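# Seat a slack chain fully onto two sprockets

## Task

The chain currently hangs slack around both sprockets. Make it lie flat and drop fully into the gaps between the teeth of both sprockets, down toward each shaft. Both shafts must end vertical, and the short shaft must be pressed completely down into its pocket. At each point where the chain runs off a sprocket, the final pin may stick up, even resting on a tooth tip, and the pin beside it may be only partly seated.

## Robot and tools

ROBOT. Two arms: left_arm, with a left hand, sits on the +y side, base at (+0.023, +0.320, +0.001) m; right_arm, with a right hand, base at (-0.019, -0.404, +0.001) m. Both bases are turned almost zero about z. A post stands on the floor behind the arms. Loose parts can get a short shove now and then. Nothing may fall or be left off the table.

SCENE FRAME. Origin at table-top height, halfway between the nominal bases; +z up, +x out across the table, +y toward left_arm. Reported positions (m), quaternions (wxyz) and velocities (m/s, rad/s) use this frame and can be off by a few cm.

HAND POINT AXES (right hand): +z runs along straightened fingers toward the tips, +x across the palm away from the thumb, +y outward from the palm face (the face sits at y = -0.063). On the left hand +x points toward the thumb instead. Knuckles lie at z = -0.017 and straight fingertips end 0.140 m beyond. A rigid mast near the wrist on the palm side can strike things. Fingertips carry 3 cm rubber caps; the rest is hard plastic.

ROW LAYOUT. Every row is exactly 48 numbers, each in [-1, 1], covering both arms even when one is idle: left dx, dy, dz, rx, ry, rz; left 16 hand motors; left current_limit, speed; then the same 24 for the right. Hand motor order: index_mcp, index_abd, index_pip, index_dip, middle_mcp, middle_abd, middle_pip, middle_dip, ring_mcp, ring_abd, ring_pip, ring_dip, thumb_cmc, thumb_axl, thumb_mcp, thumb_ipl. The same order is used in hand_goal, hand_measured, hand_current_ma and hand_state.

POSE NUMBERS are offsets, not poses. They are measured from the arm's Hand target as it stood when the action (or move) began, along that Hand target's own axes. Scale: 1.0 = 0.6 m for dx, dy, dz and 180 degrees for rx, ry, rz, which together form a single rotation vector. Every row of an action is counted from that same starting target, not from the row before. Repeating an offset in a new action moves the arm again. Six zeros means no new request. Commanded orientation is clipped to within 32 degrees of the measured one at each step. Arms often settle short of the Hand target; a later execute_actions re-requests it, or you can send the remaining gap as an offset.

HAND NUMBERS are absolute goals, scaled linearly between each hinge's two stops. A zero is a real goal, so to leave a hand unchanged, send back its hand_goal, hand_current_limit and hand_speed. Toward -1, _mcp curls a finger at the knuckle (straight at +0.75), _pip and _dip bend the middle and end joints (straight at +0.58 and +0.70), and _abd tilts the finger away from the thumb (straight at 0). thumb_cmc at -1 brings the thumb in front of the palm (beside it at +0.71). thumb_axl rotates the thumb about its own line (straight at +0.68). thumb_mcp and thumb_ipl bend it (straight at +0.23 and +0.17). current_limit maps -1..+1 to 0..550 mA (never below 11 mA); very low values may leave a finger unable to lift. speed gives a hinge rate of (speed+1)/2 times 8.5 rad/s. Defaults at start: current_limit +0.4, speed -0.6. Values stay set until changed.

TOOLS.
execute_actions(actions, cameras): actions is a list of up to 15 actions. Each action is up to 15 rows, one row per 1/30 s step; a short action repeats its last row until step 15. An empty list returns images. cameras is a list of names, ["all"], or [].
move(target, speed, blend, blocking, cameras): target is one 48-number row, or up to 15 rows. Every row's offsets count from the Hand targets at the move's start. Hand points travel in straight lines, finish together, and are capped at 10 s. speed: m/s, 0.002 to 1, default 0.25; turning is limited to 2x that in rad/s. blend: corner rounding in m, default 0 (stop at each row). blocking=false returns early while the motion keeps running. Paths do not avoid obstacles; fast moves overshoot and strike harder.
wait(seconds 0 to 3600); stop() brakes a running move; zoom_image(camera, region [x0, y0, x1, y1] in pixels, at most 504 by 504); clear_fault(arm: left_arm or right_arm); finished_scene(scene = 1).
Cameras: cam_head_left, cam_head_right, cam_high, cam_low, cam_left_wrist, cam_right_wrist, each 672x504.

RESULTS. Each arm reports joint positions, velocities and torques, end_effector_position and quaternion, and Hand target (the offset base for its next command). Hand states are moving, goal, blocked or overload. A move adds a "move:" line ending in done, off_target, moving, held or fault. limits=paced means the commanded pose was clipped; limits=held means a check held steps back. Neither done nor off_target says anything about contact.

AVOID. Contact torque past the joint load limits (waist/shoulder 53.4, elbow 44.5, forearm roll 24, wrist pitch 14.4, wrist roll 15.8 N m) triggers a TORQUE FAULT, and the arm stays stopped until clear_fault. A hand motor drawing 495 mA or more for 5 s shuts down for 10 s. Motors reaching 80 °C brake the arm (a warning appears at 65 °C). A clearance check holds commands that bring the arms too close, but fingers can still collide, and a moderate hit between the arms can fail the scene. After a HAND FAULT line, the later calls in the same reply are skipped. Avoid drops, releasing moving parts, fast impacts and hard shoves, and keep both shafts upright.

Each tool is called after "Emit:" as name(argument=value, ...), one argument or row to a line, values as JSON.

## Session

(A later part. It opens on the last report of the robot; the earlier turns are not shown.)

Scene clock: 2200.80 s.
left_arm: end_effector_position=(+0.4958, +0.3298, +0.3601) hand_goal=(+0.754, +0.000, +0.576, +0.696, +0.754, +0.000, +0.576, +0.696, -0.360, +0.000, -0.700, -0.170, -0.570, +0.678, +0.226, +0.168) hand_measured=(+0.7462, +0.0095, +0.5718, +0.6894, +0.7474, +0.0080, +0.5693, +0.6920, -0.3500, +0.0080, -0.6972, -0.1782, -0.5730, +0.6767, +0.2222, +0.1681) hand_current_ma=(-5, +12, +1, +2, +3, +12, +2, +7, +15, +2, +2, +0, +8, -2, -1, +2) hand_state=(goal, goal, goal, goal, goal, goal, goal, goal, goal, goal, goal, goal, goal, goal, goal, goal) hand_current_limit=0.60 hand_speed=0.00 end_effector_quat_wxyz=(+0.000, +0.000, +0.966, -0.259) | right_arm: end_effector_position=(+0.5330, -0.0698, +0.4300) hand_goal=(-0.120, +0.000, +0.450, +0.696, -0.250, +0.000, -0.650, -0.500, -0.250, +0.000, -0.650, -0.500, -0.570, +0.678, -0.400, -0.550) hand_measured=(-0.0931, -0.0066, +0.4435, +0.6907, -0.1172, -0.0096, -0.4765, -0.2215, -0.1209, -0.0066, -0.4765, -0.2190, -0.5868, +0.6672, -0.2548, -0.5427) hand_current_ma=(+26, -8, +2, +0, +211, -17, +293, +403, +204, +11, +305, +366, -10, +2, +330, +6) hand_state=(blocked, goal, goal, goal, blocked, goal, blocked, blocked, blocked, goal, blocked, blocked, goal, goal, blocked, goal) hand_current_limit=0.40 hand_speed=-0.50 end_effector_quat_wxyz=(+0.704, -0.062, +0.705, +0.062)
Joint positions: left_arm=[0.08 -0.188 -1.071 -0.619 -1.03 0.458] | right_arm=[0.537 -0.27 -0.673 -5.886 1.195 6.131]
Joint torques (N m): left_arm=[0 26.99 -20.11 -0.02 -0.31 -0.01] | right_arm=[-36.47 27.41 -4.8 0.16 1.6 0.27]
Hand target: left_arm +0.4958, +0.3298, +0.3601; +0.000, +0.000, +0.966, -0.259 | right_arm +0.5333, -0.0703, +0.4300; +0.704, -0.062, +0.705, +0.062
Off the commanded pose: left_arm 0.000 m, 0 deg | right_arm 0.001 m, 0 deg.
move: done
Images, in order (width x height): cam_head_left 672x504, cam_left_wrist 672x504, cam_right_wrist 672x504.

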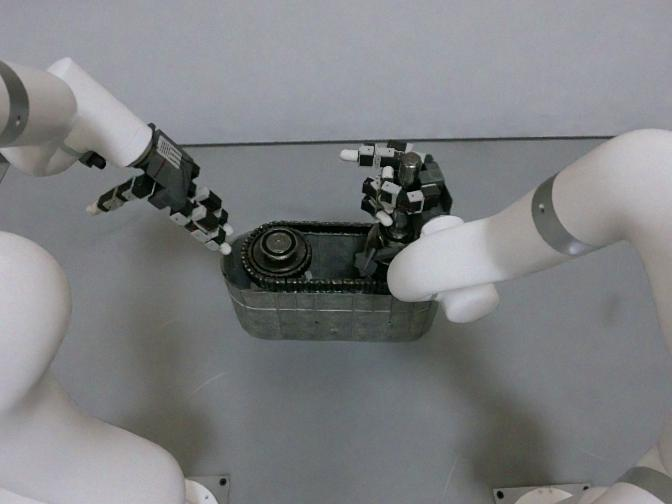

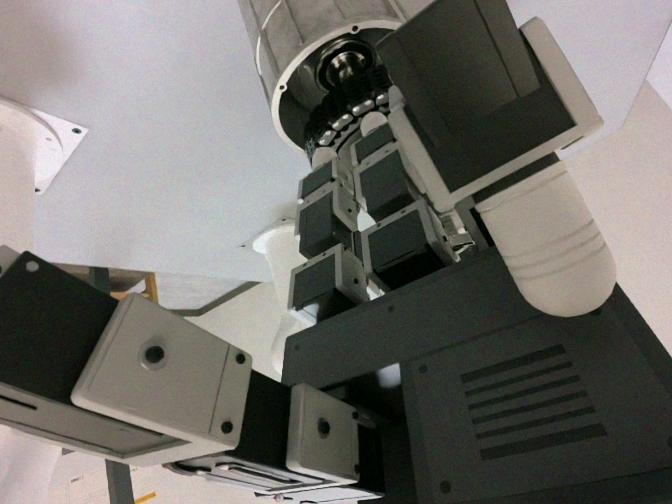

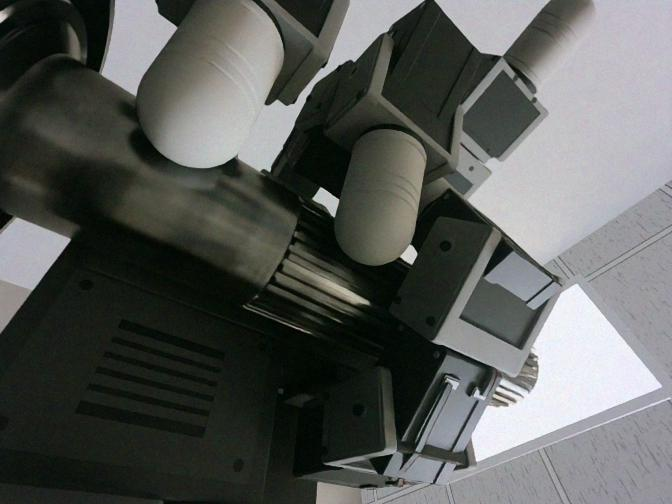

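Emit:
move(
  target=[
    [-0.05,-0.2138,-0.2037,0,0,0,1,0,1,1,1,0,1,1,-0.36,0,-0.70,-0.17,-0.57,0.678,0.226,0.168,0.6,0,0,0,0,0,0,0,-0.12,0,0.45,0.696,-0.25,0,-0.65,-0.5,-0.25,0,-0.65,-0.5,-0.571,0.678,-0.4,-0.55,0.4,-0.5],
    [-0.1113,-0.4645,-0.0398,-0.2902,-0.2343,0.06,1,0,1,1,1,0,1,1,-0.36,0,-0.70,-0.17,-0.57,0.678,0.226,0.168,0.6,0,0,0,0,0,0,0,-0.12,0,0.45,0.696,-0.25,0,-0.65,-0.5,-0.25,0,-0.65,-0.5,-0.571,0.678,-0.4,-0.55,0.4,-0.5],
    [-0.1113,-0.4085,0.0574,-0.2902,-0.2343,0.06,1,0,1,1,1,0,1,1,-0.36,0,-0.70,-0.17,-0.57,0.678,0.226,0.168,0.6,0,0,0,0,0,0,0,-0.12,0,0.45,0.696,-0.25,0,-0.65,-0.5,-0.25,0,-0.65,-0.5,-0.571,0.678,-0.4,-0.55,0.4,-0.5],
  ],
  speed=[0.2,0.25,0.1],
  cameras=["cam_left_wrist","cam_head_left"],
)

Scene clock: 2221.77 s.
left_arm: end_effector_position=(+0.5625, +0.1004, +0.4948) hand_goal=(+1.000, +0.000, +1.000, +1.000, +1.000, +0.000, +1.000, +1.000, -0.360, +0.000, -0.700, -0.170, -0.570, +0.678, +0.226, +0.168) hand_measured=(+0.9935, +0.0080, +0.9735, +0.9990, +0.9910, +0.0080, +0.9735, +1.0000, -0.3488, +0.0080, -0.7036, -0.1782, -0.5617, +0.6777, +0.2212, +0.1681) hand_current_ma=(-3, +14, -20, +4, +2, +11, -25, +1, +11, +5, -3, +1, +15, -7, -1, +6) hand_state=(goal, goal, blocked, goal, goal, goal, blocked, goal, goal, goal, goal, goal, goal, goal, goal, goal) hand_current_limit=0.60 hand_speed=0.00 end_effector_quat_wxyz=(+0.358, -0.004, +0.912, +0.201) | right_arm: end_effector_position=(+0.5330, -0.0698, +0.4300) hand_goal=(-0.120, +0.000, +0.450, +0.696, -0.250, +0.000, -0.650, -0.500, -0.250, +0.000, -0.650, -0.500, -0.570, +0.678, -0.400, -0.550) hand_measured=(-0.0931, -0.0066, +0.4448, +0.6907, -0.1172, -0.0081, -0.4765, -0.2215, -0.1209, -0.0066, -0.4765, -0.2177, -0.5856, +0.6672, -0.2548, -0.5417) hand_current_ma=(+25, -13, -11, -8, +207, -24, +301, +388, +207, -3, +304, +383, -14, -3, +339, +24) hand_state=(blocked, goal, goal, goal, blocked, goal, blocked, blocked, blocked, goal, blocked, blocked, goal, goal, blocked, goal) hand_current_limit=0.40 hand_speed=-0.50 end_effector_quat_wxyz=(+0.704, -0.062, +0.705, +0.062)
Joint positions: left_arm=[-0.744 -0.349 -1.343 1.03 -0.975 -1.347] | right_arm=[0.537 -0.27 -0.673 -5.886 1.195 6.131]
Joint torques (N m): left_arm=[0 34.03 -21.56 1.36 -0.43 0.08] | right_arm=[-30.35 27.41 -17.85 0.16 1.6 0.27]
Hand target: left_arm +0.5625, +0.1004, +0.4949; +0.358, -0.004, +0.912, +0.201 (not the last commanded pose) | right_arm +0.5333, -0.0703, +0.4300; +0.704, -0.062, +0.705, +0.062
Off the commanded pose: left_arm 0.042 m, 0 deg | right_arm 0.001 m, 0 deg.
move: held (left_arm; a check stopped the path); path passed 2 of 3 targets; limits=held
pose unreachable (left arm): on one or more control steps of this call, first in action 0 (counted from 0), this arm could not follow its commanded pose, so it was not sent that pose on those steps. It may still have moved: this result reports where it is.
cause: moving toward the commanded pose would bring a part of the arm too close to another arm (a part of this arm just beyond joint 6 (wrist roll) and a part of the right arm just beyond its joint 6 (wrist roll), 12 mm apart when this arm was first held).
Images, in order (width x height): cam_head_left 672x504, cam_left_wrist 672x504.

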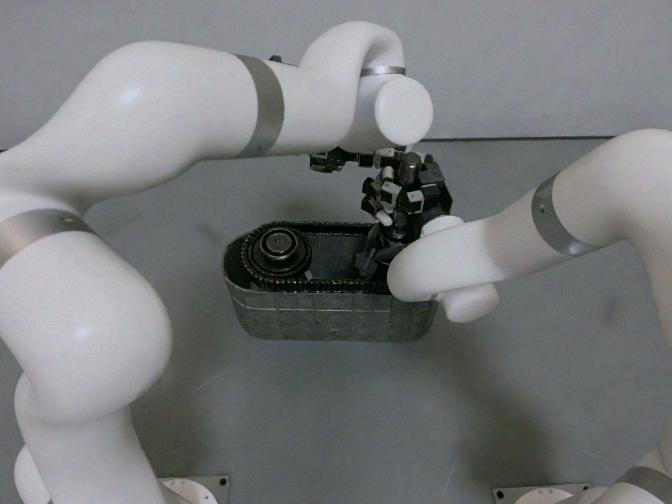

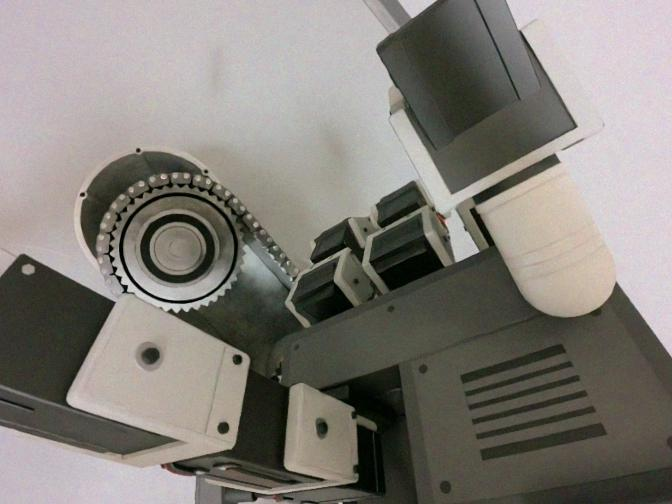

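Emit:
zoom_image(
  camera="cam_left_wrist",
  region=[70, 140, 310, 320],
)

Emit:
zoom_image(
  camera="cam_left_wrist",
  region=[85, 160, 175, 230],
)

Scaled by 2.100.

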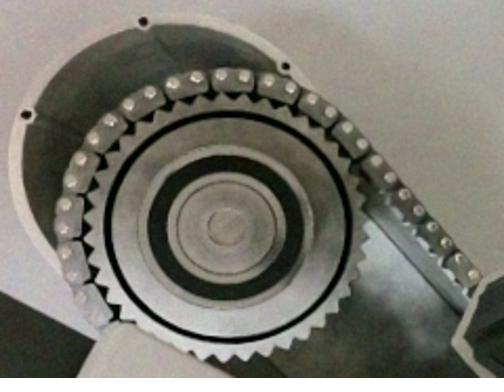

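Scaled by 5.600.

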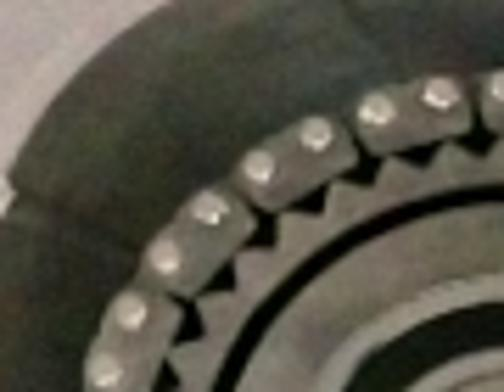

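Emit:
zoom_image(
  camera="cam_left_wrist",
  region=[130, 160, 190, 205],
)

Emit:
zoom_image(
  camera="cam_left_wrist",
  region=[180, 160, 250, 212],
)

Emit:
zoom_image(
  camera="cam_left_wrist",
  region=[90, 195, 150, 240],
)

Emit:
zoom_image(
  camera="cam_left_wrist",
  region=[85, 240, 150, 300],
)

Scaled by 8.400.

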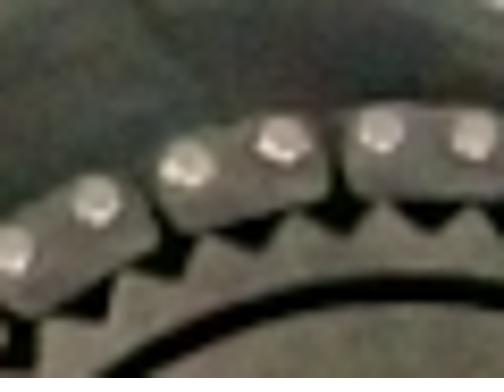

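Scaled by 7.200.

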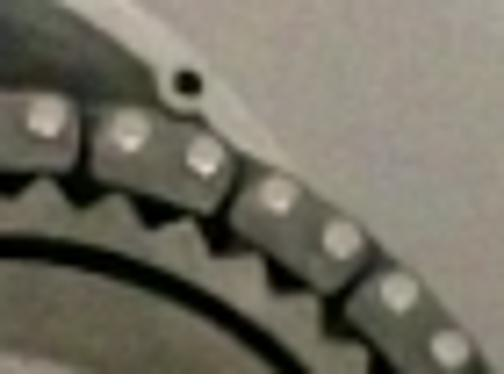

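Scaled by 8.400.

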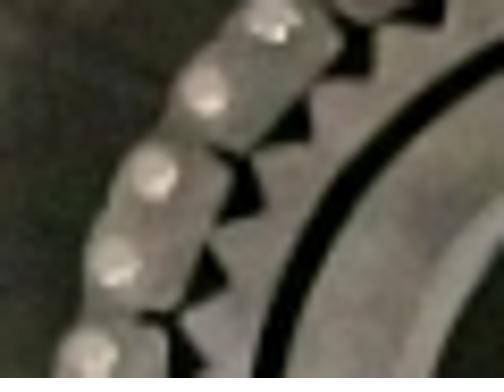

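Scaled by 7.754.

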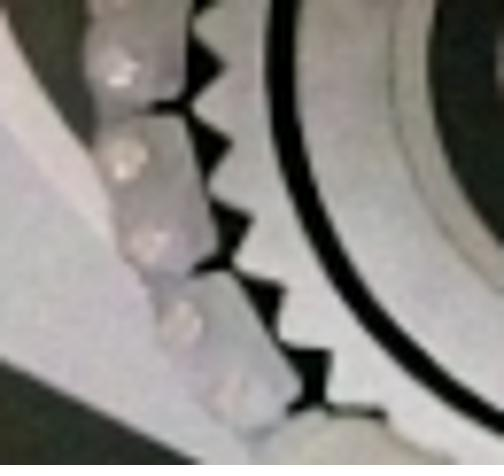

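Emit:
move(
  target=[0,0,0,0,0,0,1,0,1,1,1,0,1,1,-0.36,0,-0.70,-0.17,-0.57,0.678,0.226,0.168,0.6,0,0,0.0026,-0.0052,-0.0278,0,0,-0.12,0,0.45,0.696,-0.25,0,-0.65,-0.5,-0.25,0,-0.65,-0.5,-0.571,0.678,-0.4,-0.55,0.4,-0.5],
  speed=0.05,
  cameras=["cam_left_wrist","cam_right_wrist"],
)

Emit:
zoom_image(
  camera="cam_left_wrist",
  region=[70, 140, 310, 320],
)

Emit:
zoom_image(
  camera="cam_left_wrist",
  region=[130, 160, 190, 205],
)

Emit:
zoom_image(
  camera="cam_left_wrist",
  region=[90, 195, 150, 240],
)

Scene clock: 2254.93 s.
left_arm: end_effector_position=(+0.5625, +0.1004, +0.4949) hand_goal=(+1.000, +0.000, +1.000, +1.000, +1.000, +0.000, +1.000, +1.000, -0.360, +0.000, -0.700, -0.170, -0.570, +0.678, +0.226, +0.168) hand_measured=(+0.9922, +0.0080, +0.9722, +0.9977, +0.9922, +0.0080, +0.9735, +1.0000, -0.3488, +0.0080, -0.7049, -0.1782, -0.5617, +0.6777, +0.2222, +0.1681) hand_current_ma=(-1, +12, -24, +2, -2, +14, -30, +6, +14, +3, +2, +0, +16, -5, -4, +1) hand_state=(goal, goal, blocked, goal, goal, goal, blocked, goal, goal, goal, goal, goal, goal, goal, goal, goal) hand_current_limit=0.60 hand_speed=0.00 end_effector_quat_wxyz=(+0.358, -0.004, +0.912, +0.201) | right_arm: end_effector_position=(+0.5303, -0.0689, +0.4299) hand_goal=(-0.120, +0.000, +0.450, +0.696, -0.250, +0.000, -0.650, -0.500, -0.250, +0.000, -0.650, -0.500, -0.570, +0.678, -0.400, -0.550) hand_measured=(-0.1160, -0.0066, +0.4448, +0.6894, -0.1016, -0.0096, -0.4572, -0.2215, -0.1052, -0.0081, -0.4572, -0.2190, -0.5856, +0.6672, -0.2043, -0.5503) hand_current_ma=(+16, +1, +7, +7, +250, -14, +349, +393, +234, -3, +344, +375, +2, +14, +392, +5) hand_state=(goal, goal, goal, goal, blocked, goal, blocked, blocked, blocked, goal, blocked, blocked, goal, goal, blocked, goal) hand_current_limit=0.40 hand_speed=-0.50 end_effector_quat_wxyz=(+0.702, -0.086, +0.702, +0.086)
Joint positions: left_arm=[-0.744 -0.349 -1.343 1.03 -0.975 -1.347] | right_arm=[0.504 -0.268 -0.671 -5.993 1.183 6.171]
Joint torques (N m): left_arm=[0 34.03 -21.56 1.36 -0.43 0.08] | right_arm=[0 27.28 -17.79 12.73 1.61 -1.21]
Hand target: left_arm +0.5625, +0.1004, +0.4949; +0.358, -0.004, +0.912, +0.201 | right_arm +0.5303, -0.0689, +0.4300; +0.702, -0.086, +0.702, +0.086 (not the last commanded pose)
Off the commanded pose: left_arm 0.000 m, 0 deg | right_arm 0.001 m, 1 deg.
move: held (right_arm; a check stopped the path); limits=held
pose unreachable (right arm): on one or more control steps of this call, first in action 0 (counted from 0), this arm could not follow its commanded pose, so it was not sent that pose on those steps. It may still have moved: this result reports where it is.
cause: moving toward the commanded pose would bring a part of the arm too close to another arm (a part of this arm just beyond joint 6 (wrist roll) and a part of the left arm just beyond its joint 6 (wrist roll), 7 mm apart when this arm was first held).

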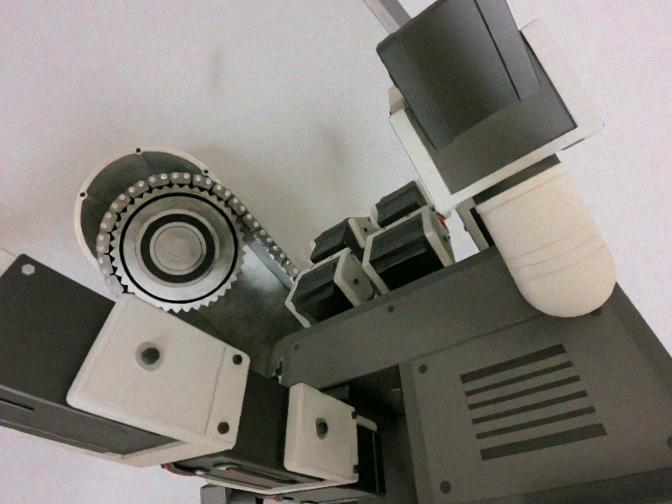

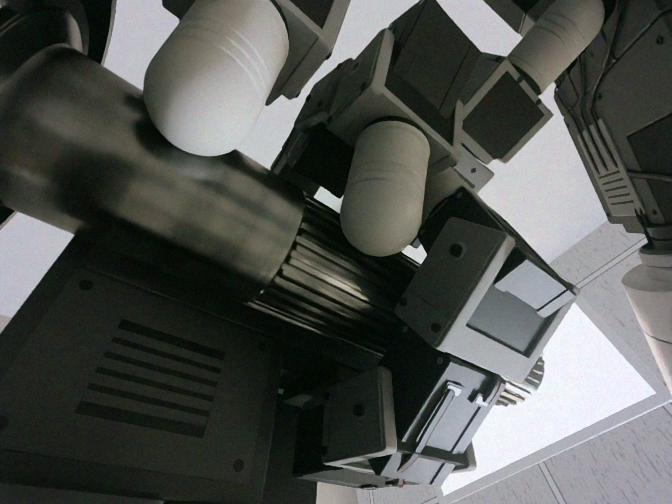

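Scaled by 2.100.

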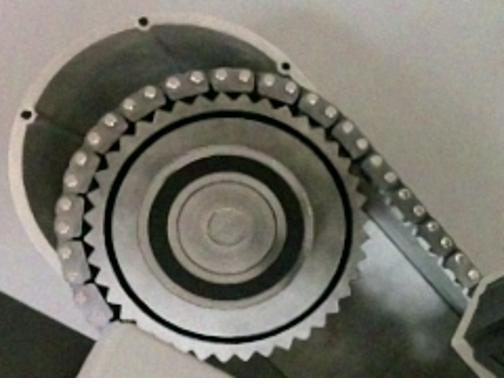

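Scaled by 8.400.

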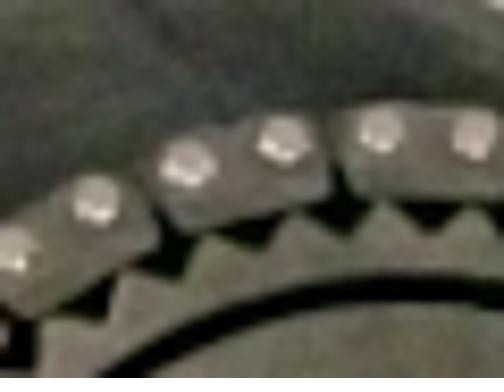

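Scaled by 8.400.

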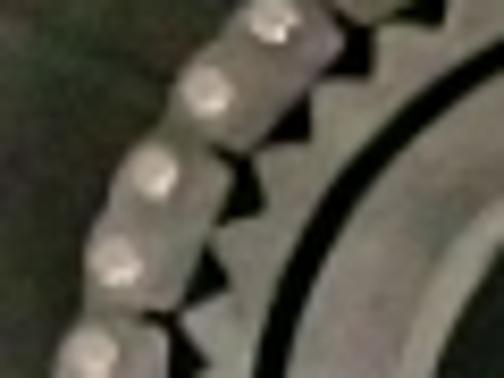

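Emit:
execute_actions(
  actions=[],
  cameras=["cam_head_left","cam_head_right","cam_high","cam_low"],
)

Emit:
zoom_image(
  camera="cam_head_left",
  region=[215, 200, 395, 310],
)

Emit:
zoom_image(
  camera="cam_high",
  region=[270, 60, 400, 250],
)

Scene clock: 2267.97 s.
left_arm: end_effector_position=(+0.5625, +0.1004, +0.4949) hand_goal=(+1.000, +0.000, +1.000, +1.000, +1.000, +0.000, +1.000, +1.000, -0.360, +0.000, -0.700, -0.170, -0.570, +0.678, +0.226, +0.168) hand_measured=(+0.9935, +0.0080, +0.9735, +0.9990, +0.9922, +0.0080, +0.9735, +1.0000, -0.3500, +0.0095, -0.7049, -0.1782, -0.5605, +0.6777, +0.2212, +0.1681) hand_current_ma=(-4, +12, -20, +8, +2, +9, -28, +7, +18, +0, -1, +4, +16, -3, -1, +0) hand_state=(goal, goal, blocked, goal, goal, goal, blocked, goal, goal, goal, goal, goal, goal, goal, goal, goal) hand_current_limit=0.60 hand_speed=0.00 end_effector_quat_wxyz=(+0.358, -0.004, +0.912, +0.201) | right_arm: end_effector_position=(+0.5303, -0.0689, +0.4300) hand_goal=(-0.120, +0.000, +0.450, +0.696, -0.250, +0.000, -0.650, -0.500, -0.250, +0.000, -0.650, -0.500, -0.570, +0.678, -0.400, -0.550) hand_measured=(-0.1148, -0.0066, +0.4435, +0.6907, -0.1004, -0.0081, -0.4572, -0.2228, -0.1052, -0.0066, -0.4572, -0.2190, -0.5856, +0.6672, -0.2043, -0.5512) hand_current_ma=(-4, +1, -18, -6, +255, -15, +358, +391, +241, +6, +354, +384, -9, +8, +394, +0) hand_state=(goal, goal, goal, goal, blocked, goal, blocked, blocked, blocked, goal, blocked, blocked, goal, goal, blocked, goal) hand_current_limit=0.40 hand_speed=-0.50 end_effector_quat_wxyz=(+0.702, -0.086, +0.702, +0.086)
Joint positions: left_arm=[-0.744 -0.349 -1.343 1.03 -0.975 -1.347] | right_arm=[0.504 -0.268 -0.671 -5.993 1.183 6.171]
Joint velocities: within noise
Joint torques (N m): left_arm=[0 34.03 -21.56 1.36 -0.43 0.08] | right_arm=[0 27.28 -17.79 0.23 1.61 0.27]
Motor temperatures (°C): left_arm=[29 30 34 31 35 31] | right_arm=[32 26 32 31 32 29]
Hand target: left_arm +0.5625, +0.1004, +0.4949; +0.358, -0.004, +0.912, +0.201 | right_arm +0.5303, -0.0689, +0.4300; +0.702, -0.086, +0.702, +0.086 (not the last commanded pose)
Off the commanded pose: left_arm 0.000 m, 0 deg | right_arm 0.001 m, 1 deg.
Images, in order (width x height): cam_head_left 672x504, cam_head_right 672x504, cam_high 672x504, cam_low 672x504.

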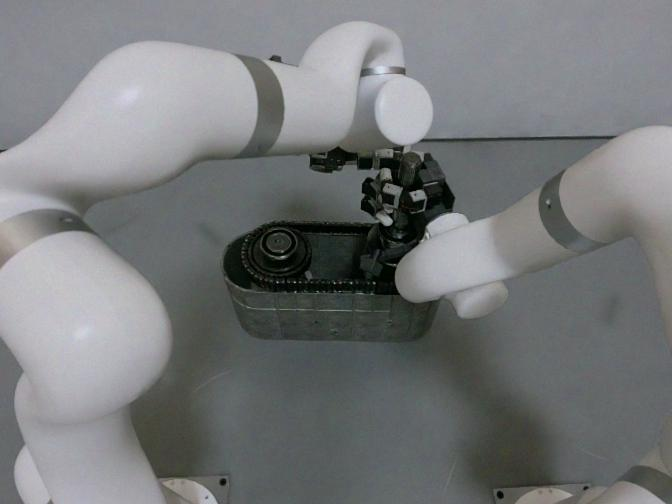

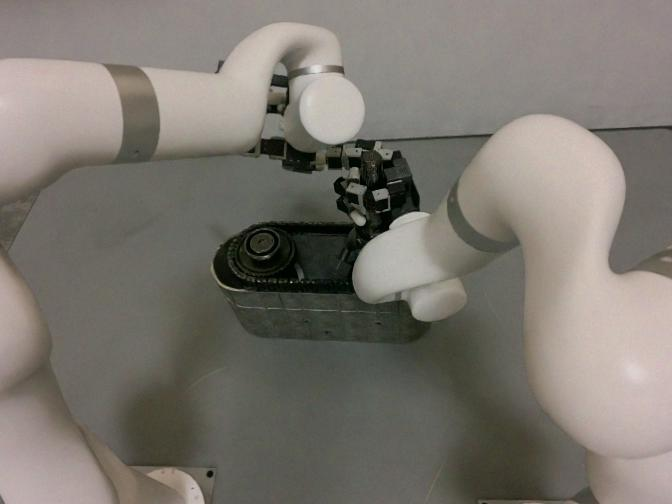

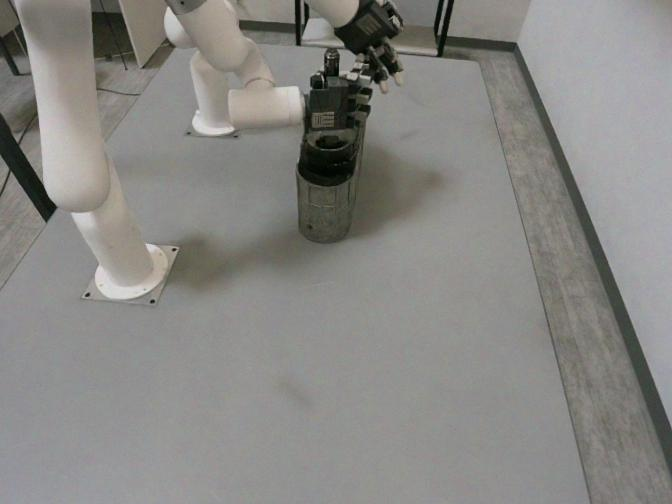

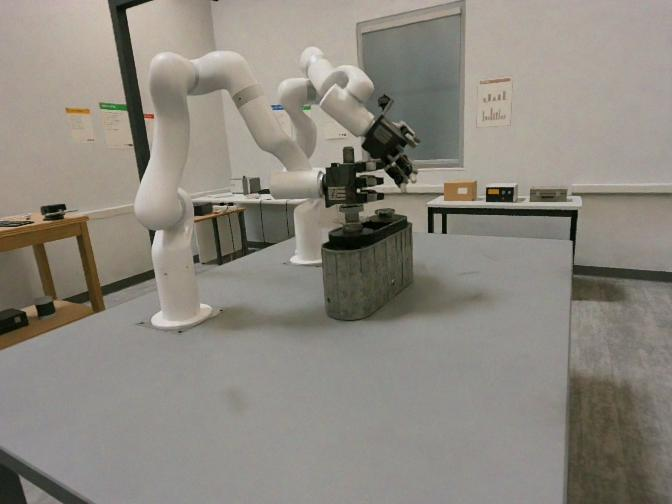

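Scaled by 2.800.

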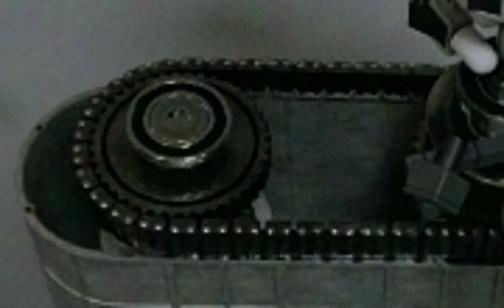

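Scaled by 2.653.

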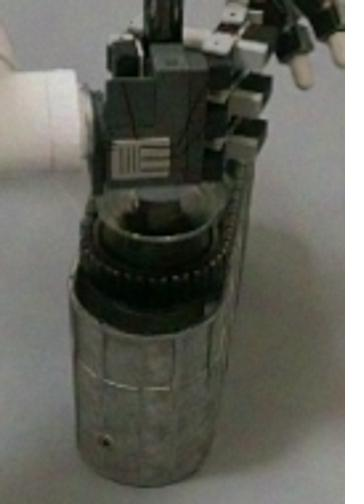

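Emit:
move(
  target=[
    [-0.0455,0.0915,-0.0308,0,0,0,1,0,1,1,1,0,1,1,-0.36,0,-0.70,-0.17,-0.57,0.678,0.226,0.168,0.6,0,0,0,0,0,0,0,0.1,0,0.45,0.696,0,0,-0.4,0,0,0,-0.4,0,-0.571,0.678,-0.15,-0.4,0.4,-0.2],
    [-0.0455,0.0915,-0.0308,0,0,0,1,0,1,1,1,0,1,1,-0.36,0,-0.70,-0.17,-0.57,0.678,0.226,0.168,0.6,0,0,-0.0162,0.0183,0.111,0,0,0.1,0,0.45,0.696,0,0,-0.4,0,0,0,-0.4,0,-0.571,0.678,-0.15,-0.4,0.4,-0.2],
  ],
  speed=0.08,
  cameras=["cam_left_wrist","cam_right_wrist"],
)

Scene clock: 2319.93 s.
left_arm: end_effector_position=(+0.5625, +0.1403, +0.5449) hand_goal=(+1.000, +0.000, +1.000, +1.000, +1.000, +0.000, +1.000, +1.000, -0.360, +0.000, -0.700, -0.170, -0.570, +0.678, +0.226, +0.168) hand_measured=(+0.9947, +0.0095, +0.9735, +0.9990, +0.9935, +0.0080, +0.9735, +1.0000, -0.3500, +0.0080, -0.7049, -0.1782, -0.5617, +0.6777, +0.2222, +0.1681) hand_current_ma=(-1, +16, -21, +3, +1, +8, -24, +0, +14, +8, -4, +3, +19, +1, -2, +2) hand_state=(goal, goal, blocked, goal, goal, goal, blocked, goal, goal, goal, goal, goal, goal, goal, goal, goal) hand_current_limit=0.60 hand_speed=0.00 end_effector_quat_wxyz=(+0.358, -0.004, +0.912, +0.201) | right_arm: end_effector_position=(+0.5443, -0.0773, +0.4299) hand_goal=(+0.100, +0.000, +0.450, +0.696, +0.000, +0.000, -0.400, +0.000, +0.000, +0.000, -0.400, +0.000, -0.570, +0.678, -0.150, -0.400) hand_measured=(+0.1047, -0.0066, +0.4525, +0.6932, +0.0046, -0.0096, -0.3944, +0.0040, +0.0058, -0.0052, -0.3944, +0.0040, -0.5856, +0.6693, -0.1449, -0.3969) hand_current_ma=(+14, -3, -13, +7, +3, -10, -5, +1, -10, +7, +7, +9, -1, -7, +10, +16) hand_state=(goal, goal, goal, goal, goal, goal, goal, goal, goal, goal, goal, goal, goal, goal, goal, goal) hand_current_limit=0.40 hand_speed=-0.20 end_effector_quat_wxyz=(+0.706, +0.038, +0.706, -0.038)
Joint positions: left_arm=[-0.69 -0.258 -1.342 0.99 -0.983 -1.226] | right_arm=[0.664 -0.308 -0.725 -5.459 1.278 5.982]
Joint torques (N m): left_arm=[0 31.06 -21.71 1.44 -0.28 0.08] | right_arm=[56.79 13.84 -41.1 -0.18 -2.35 3.08]
Hand target: left_arm +0.5625, +0.1403, +0.5449; +0.358, -0.004, +0.912, +0.201 | right_arm +0.5433, -0.0756, +0.4299; +0.706, +0.037, +0.706, -0.037
Off the commanded pose: left_arm 0.000 m, 0 deg | right_arm 0.002 m, 0 deg.
move: done

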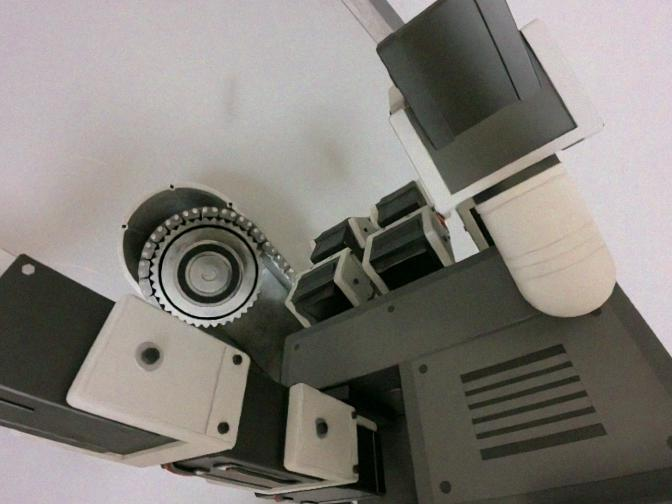

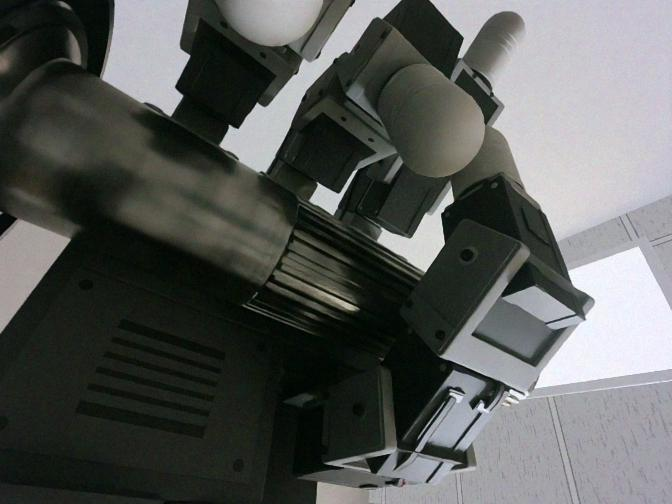

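Emit:
move(
  target=[0,0,0,0,0,0,1,0,1,1,1,0,1,1,-0.36,0,-0.70,-0.17,-0.57,0.678,0.226,0.168,0.6,0,0,-0.008,0,0,0,0,0.1,0,0.45,0.696,0,0,-0.4,0,0,0,-0.4,0,-0.571,0.678,-0.15,-0.4,0.4,-0.2],
  speed=0.05,
  cameras=["cam_right_wrist","cam_low"],
)

Emit:
zoom_image(
  camera="cam_low",
  region=[290, 130, 460, 270],
)

Scene clock: 2332.43 s.
left_arm: end_effector_position=(+0.5625, +0.1403, +0.5449) hand_goal=(+1.000, +0.000, +1.000, +1.000, +1.000, +0.000, +1.000, +1.000, -0.360, +0.000, -0.700, -0.170, -0.570, +0.678, +0.226, +0.168) hand_measured=(+0.9947, +0.0080, +0.9722, +0.9990, +0.9922, +0.0080, +0.9747, +1.0000, -0.3488, +0.0080, -0.7036, -0.1782, -0.5605, +0.6777, +0.2222, +0.1681) hand_current_ma=(-5, +14, -24, +4, +4, +14, -25, +3, +11, +7, +0, -2, +14, -5, -1, +3) hand_state=(goal, goal, blocked, goal, goal, goal, blocked, goal, goal, goal, goal, goal, goal, goal, goal, goal) hand_current_limit=0.60 hand_speed=0.00 end_effector_quat_wxyz=(+0.358, -0.004, +0.912, +0.201) | right_arm: end_effector_position=(+0.5428, -0.0804, +0.4300) hand_goal=(+0.100, +0.000, +0.450, +0.696, +0.000, +0.000, -0.400, +0.000, +0.000, +0.000, -0.400, +0.000, -0.570, +0.678, -0.150, -0.400) hand_measured=(+0.1022, -0.0066, +0.4512, +0.6932, +0.0058, -0.0096, -0.3944, +0.0040, +0.0058, -0.0052, -0.3944, +0.0040, -0.5856, +0.6693, -0.1459, -0.3969) hand_current_ma=(+12, +15, +5, +0, -14, +1, +8, +10, -6, -3, +9, -7, -5, -8, +5, +6) hand_state=(goal, goal, goal, goal, goal, goal, goal, goal, goal, goal, goal, goal, goal, goal, goal, goal) hand_current_limit=0.40 hand_speed=-0.20 end_effector_quat_wxyz=(+0.706, +0.037, +0.706, -0.037)
Joint positions: left_arm=[-0.69 -0.258 -1.342 0.99 -0.983 -1.226] | right_arm=[0.659 -0.301 -0.716 -5.467 1.277 5.986]
Joint torques (N m): left_arm=[0 31.06 -21.71 1.44 -0.28 0.08] | right_arm=[0 28.63 -17.99 -0.17 -1.01 2.95]
Hand target: left_arm +0.5625, +0.1403, +0.5449; +0.358, -0.004, +0.912, +0.201 | right_arm +0.5428, -0.0804, +0.4299; +0.706, +0.037, +0.706, -0.037
Off the commanded pose: left_arm 0.000 m, 0 deg | right_arm 0.000 m, 0 deg.
move: done
Images, in order (width x height): cam_low 672x504, cam_right_wrist 672x504.

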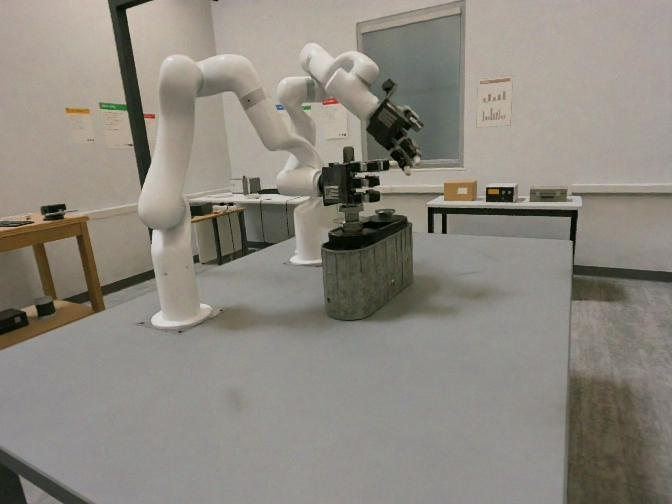

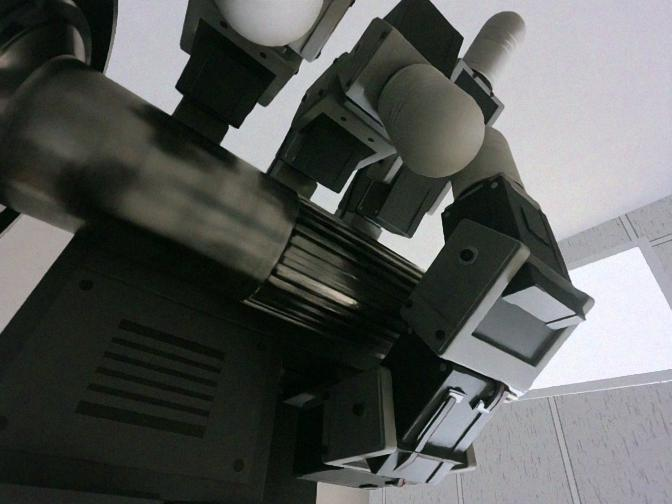

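Scaled by 2.965.

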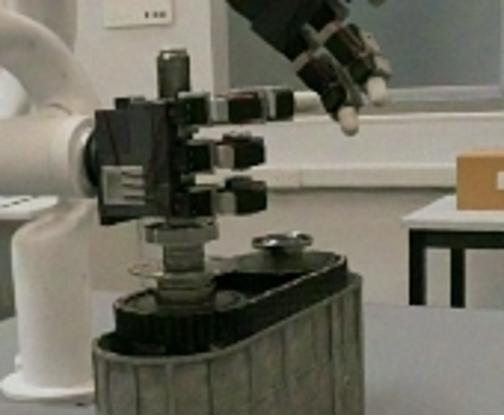

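Emit:
move(
  target=[0,0,0,0,0,0,1,0,1,1,1,0,1,1,-0.36,0,-0.70,-0.17,-0.57,0.678,0.226,0.168,0.6,0,0,0,0,0,0,0,-0.12,0,0.45,0.696,-0.3,0,-0.7,-0.6,-0.3,0,-0.7,-0.6,-0.571,0.678,-0.5,-0.6,0.72,-0.3],
  speed=0.05,
  cameras=["cam_right_wrist"],
)

Emit:
zoom_image(
  camera="cam_right_wrist",
  region=[150, 130, 500, 400],
)

Scene clock: 2338.77 s.
left_arm: end_effector_position=(+0.5625, +0.1403, +0.5449) hand_goal=(+1.000, +0.000, +1.000, +1.000, +1.000, +0.000, +1.000, +1.000, -0.360, +0.000, -0.700, -0.170, -0.570, +0.678, +0.226, +0.168) hand_measured=(+0.9935, +0.0080, +0.9722, +0.9990, +0.9935, +0.0080, +0.9735, +1.0000, -0.3500, +0.0080, -0.7049, -0.1770, -0.5617, +0.6767, +0.2222, +0.1681) hand_current_ma=(-8, +16, -25, +7, +5, +10, -21, +8, +11, +3, +1, +0, +12, -5, +1, +2) hand_state=(goal, goal, blocked, goal, goal, goal, blocked, goal, goal, goal, goal, goal, goal, goal, goal, goal) hand_current_limit=0.60 hand_speed=0.00 end_effector_quat_wxyz=(+0.358, -0.004, +0.912, +0.201) | right_arm: end_effector_position=(+0.5428, -0.0804, +0.4299) hand_goal=(-0.120, +0.000, +0.450, +0.696, -0.300, +0.000, -0.700, -0.600, -0.300, +0.000, -0.700, -0.600, -0.570, +0.678, -0.500, -0.600) hand_measured=(-0.0594, -0.0096, +0.4448, +0.6907, -0.1353, -0.0096, -0.5291, -0.1476, -0.1402, -0.0066, -0.5304, -0.1502, -0.5856, +0.6683, -0.2785, -0.5541) hand_current_ma=(+82, -5, +3, -13, +289, -17, +293, +470, +274, +10, +296, +472, +8, -1, +485, +74) hand_state=(blocked, goal, goal, goal, blocked, goal, blocked, blocked, blocked, goal, blocked, blocked, goal, goal, blocked, blocked) hand_current_limit=0.72 hand_speed=-0.30 end_effector_quat_wxyz=(+0.706, +0.037, +0.706, -0.037)
Joint positions: left_arm=[-0.69 -0.258 -1.342 0.99 -0.983 -1.226] | right_arm=[0.658 -0.301 -0.716 -5.467 1.277 5.986]
Joint torques (N m): left_arm=[0 31.06 -21.71 1.44 -0.28 0.08] | right_arm=[0 28.61 -17.97 -0.16 1.55 0.27]
Hand target: left_arm +0.5625, +0.1403, +0.5449; +0.358, -0.004, +0.912, +0.201 | right_arm +0.5428, -0.0804, +0.4299; +0.706, +0.037, +0.706, -0.037
Off the commanded pose: left_arm 0.000 m, 0 deg | right_arm 0.000 m, 0 deg.
move: done

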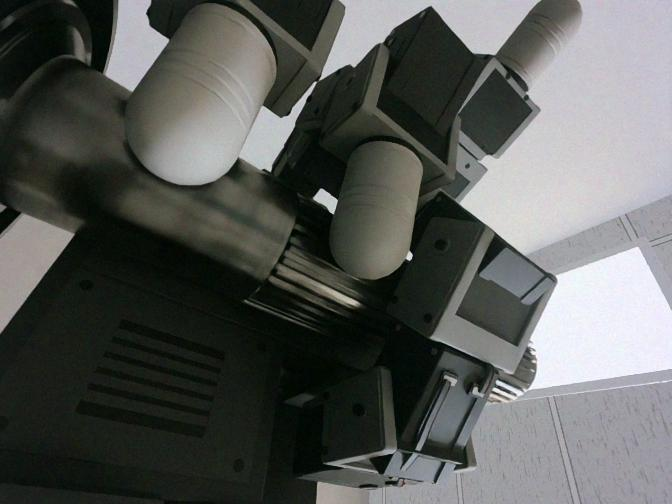

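Scaled by 1.440.

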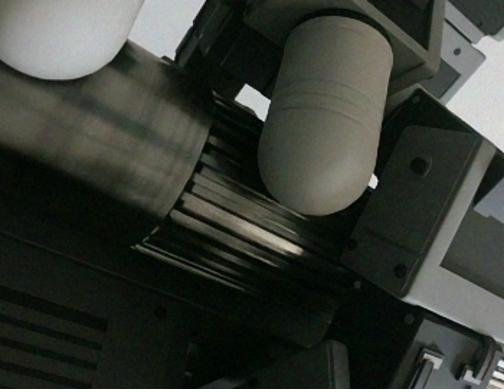

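Emit:
move(
  target=[
    [0,0,0,0,0,0,1,0,1,1,1,0,1,1,-0.36,0,-0.70,-0.17,-0.57,0.678,0.226,0.168,0.6,0,0,0.0027,-0.0045,-0.0278,0,0,-0.12,0,0.45,0.696,-0.3,0,-0.7,-0.6,-0.3,0,-0.7,-0.6,-0.571,0.678,-0.5,-0.6,0.72,-0.3],
    [0,0,0,0,0,0,1,0,1,1,1,0,1,1,-0.36,0,-0.70,-0.17,-0.57,0.678,0.226,0.168,0.6,0,0,0.0051,-0.0091,-0.0556,0,0,-0.12,0,0.45,0.696,-0.3,0,-0.7,-0.6,-0.3,0,-0.7,-0.6,-0.571,0.678,-0.5,-0.6,0.72,-0.3],
  ],
  speed=0.05,
  blend=0.003,
  cameras=["cam_right_wrist","cam_left_wrist"],
)

Emit:
zoom_image(
  camera="cam_right_wrist",
  region=[150, 130, 500, 400],
)

Emit:
zoom_image(
  camera="cam_left_wrist",
  region=[110, 180, 310, 330],
)

Scene clock: 2354.23 s.
left_arm: end_effector_position=(+0.5625, +0.1403, +0.5449) hand_goal=(+1.000, +0.000, +1.000, +1.000, +1.000, +0.000, +1.000, +1.000, -0.360, +0.000, -0.700, -0.170, -0.570, +0.678, +0.226, +0.168) hand_measured=(+0.9947, +0.0095, +0.9722, +0.9990, +0.9935, +0.0080, +0.9735, +1.0000, -0.3500, +0.0095, -0.7049, -0.1770, -0.5617, +0.6777, +0.2222, +0.1672) hand_current_ma=(-1, +16, -22, +5, +2, +11, -31, +6, +10, +0, -2, -2, +13, -3, +1, +3) hand_state=(goal, goal, blocked, goal, goal, goal, blocked, goal, goal, goal, goal, goal, goal, goal, goal, goal) hand_current_limit=0.60 hand_speed=0.00 end_effector_quat_wxyz=(+0.358, -0.004, +0.912, +0.201) | right_arm: end_effector_position=(+0.5374, -0.0763, +0.4300) hand_goal=(-0.120, +0.000, +0.450, +0.696, -0.300, +0.000, -0.700, -0.600, -0.300, +0.000, -0.700, -0.600, -0.570, +0.678, -0.500, -0.600) hand_measured=(-0.0726, -0.0096, +0.4448, +0.6894, -0.1341, -0.0081, -0.4983, -0.1731, -0.1365, -0.0066, -0.4970, -0.1706, -0.5843, +0.6683, -0.2657, -0.5798) hand_current_ma=(+63, -2, -6, +2, +306, -3, +369, +479, +267, -6, +378, +462, -4, +5, +479, +26) hand_state=(blocked, goal, goal, goal, blocked, goal, blocked, blocked, blocked, goal, blocked, blocked, goal, goal, blocked, goal) hand_current_limit=0.72 hand_speed=-0.30 end_effector_quat_wxyz=(+0.706, -0.025, +0.707, +0.025)
Joint positions: left_arm=[-0.69 -0.258 -1.342 0.99 -0.983 -1.226] | right_arm=[0.579 -0.275 -0.679 -5.73 1.221 6.075]
Joint torques (N m): left_arm=[0 31.06 -21.71 1.44 -0.28 0.08] | right_arm=[-36.6 27.61 -2.38 0.04 1.59 1.92]
Hand target: left_arm +0.5625, +0.1403, +0.5449; +0.358, -0.004, +0.912, +0.201 | right_arm +0.5377, -0.0768, +0.4300; +0.706, -0.024, +0.707, +0.025
Off the commanded pose: left_arm 0.000 m, 0 deg | right_arm 0.001 m, 0 deg.
move: done
Images, in order (width x height): cam_left_wrist 672x504, cam_right_wrist 672x504.

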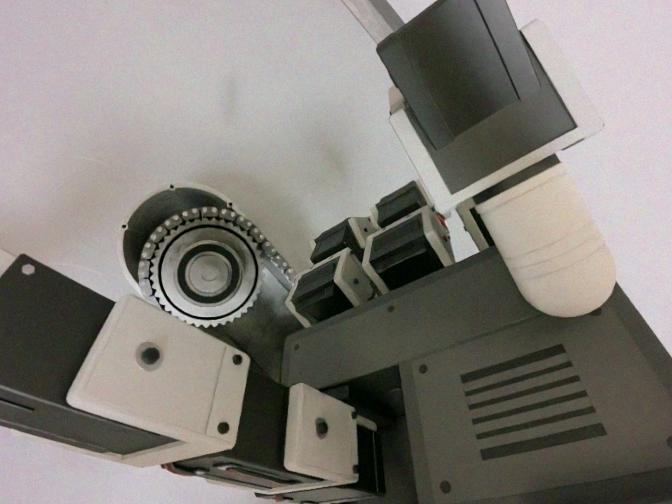

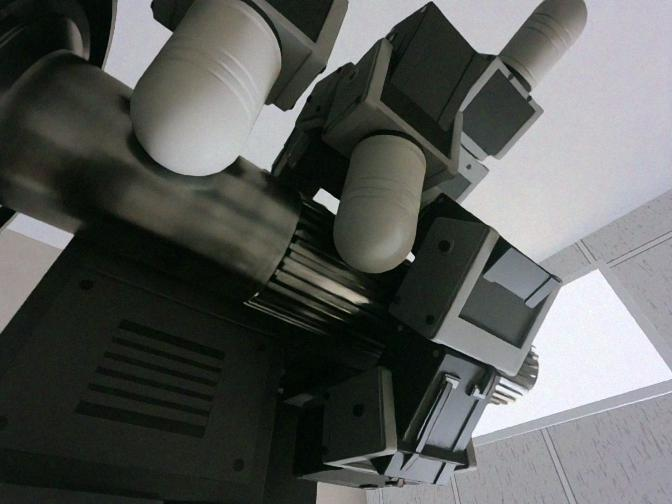

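Scaled by 1.440.

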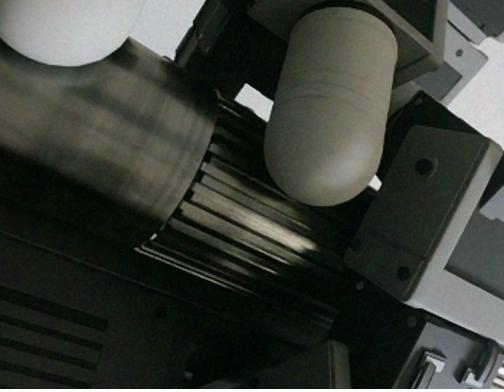

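Scaled by 2.520.

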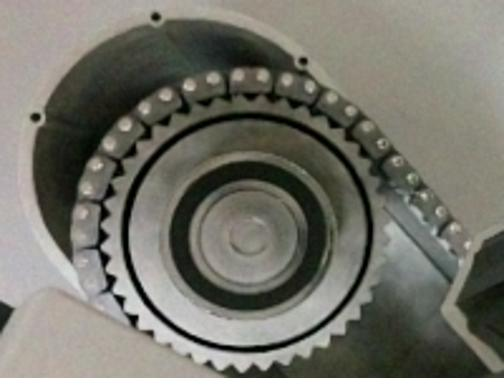

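Emit:
execute_actions(
  actions=[],
  cameras=["cam_high","cam_low"],
)

Emit:
zoom_image(
  camera="cam_high",
  region=[295, 140, 365, 190],
)

Emit:
zoom_image(
  camera="cam_low",
  region=[320, 215, 390, 265],
)

Scene clock: 2360.20 s.
left_arm: end_effector_position=(+0.5625, +0.1403, +0.5449) hand_goal=(+1.000, +0.000, +1.000, +1.000, +1.000, +0.000, +1.000, +1.000, -0.360, +0.000, -0.700, -0.170, -0.570, +0.678, +0.226, +0.168) hand_measured=(+0.9935, +0.0095, +0.9735, +0.9990, +0.9935, +0.0080, +0.9747, +1.0000, -0.3488, +0.0080, -0.7049, -0.1782, -0.5617, +0.6767, +0.2222, +0.1681) hand_current_ma=(-3, +17, -23, +7, +0, +12, -26, +4, +14, +3, -5, +0, +17, -5, +0, +1) hand_state=(goal, goal, blocked, goal, goal, goal, blocked, goal, goal, goal, goal, goal, goal, goal, goal, goal) hand_current_limit=0.60 hand_speed=0.00 end_effector_quat_wxyz=(+0.358, -0.004, +0.912, +0.201) | right_arm: end_effector_position=(+0.5374, -0.0763, +0.4300) hand_goal=(-0.120, +0.000, +0.450, +0.696, -0.300, +0.000, -0.700, -0.600, -0.300, +0.000, -0.700, -0.600, -0.570, +0.678, -0.500, -0.600) hand_measured=(-0.0726, -0.0081, +0.4448, +0.6894, -0.1329, -0.0096, -0.4970, -0.1731, -0.1377, -0.0052, -0.4970, -0.1706, -0.5843, +0.6683, -0.2657, -0.5798) hand_current_ma=(+56, +2, -2, +3, +299, -6, +380, +498, +277, -8, +372, +455, +0, -13, +470, +33) hand_state=(blocked, goal, goal, goal, blocked, goal, blocked, blocked, blocked, goal, blocked, blocked, goal, goal, blocked, goal) hand_current_limit=0.72 hand_speed=-0.30 end_effector_quat_wxyz=(+0.706, -0.025, +0.707, +0.025)
Joint positions: left_arm=[-0.69 -0.258 -1.342 0.99 -0.983 -1.226] | right_arm=[0.579 -0.275 -0.679 -5.73 1.221 6.075]
Joint velocities: within noise
Joint torques (N m): left_arm=[0 31.06 -21.71 1.44 -0.28 0.08] | right_arm=[-28.03 27.61 -7.72 0.04 1.59 0.27]
Motor temperatures (°C): left_arm=[29 30 35 31 35 31] | right_arm=[32 26 33 31 32 29]
Hand target: left_arm +0.5625, +0.1403, +0.5449; +0.358, -0.004, +0.912, +0.201 | right_arm +0.5377, -0.0768, +0.4300; +0.706, -0.024, +0.707, +0.025
Off the commanded pose: left_arm 0.000 m, 0 deg | right_arm 0.001 m, 0 deg.
Images, in order (width x height): cam_high 672x504, cam_low 672x504.

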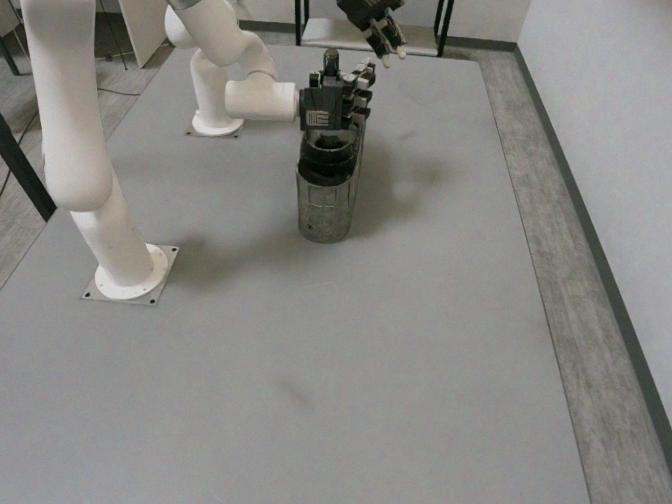

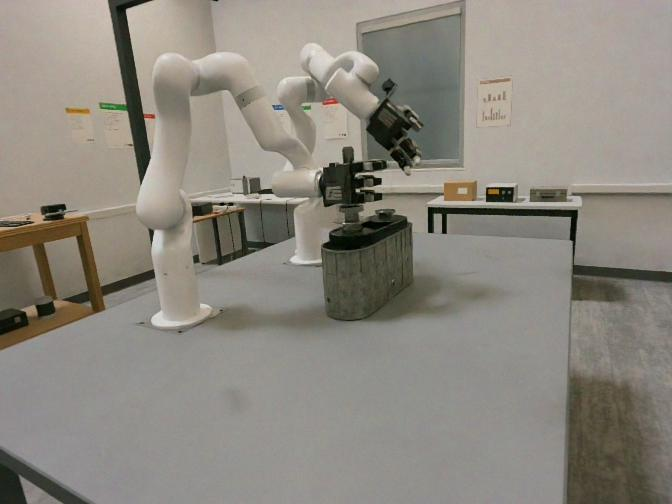

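Scaled by 7.200.

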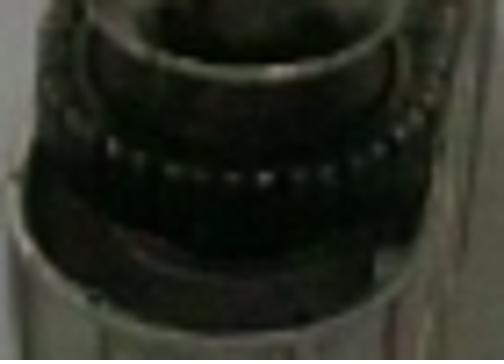

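Scaled by 7.200.

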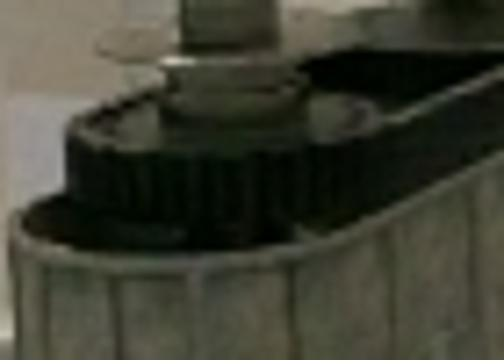

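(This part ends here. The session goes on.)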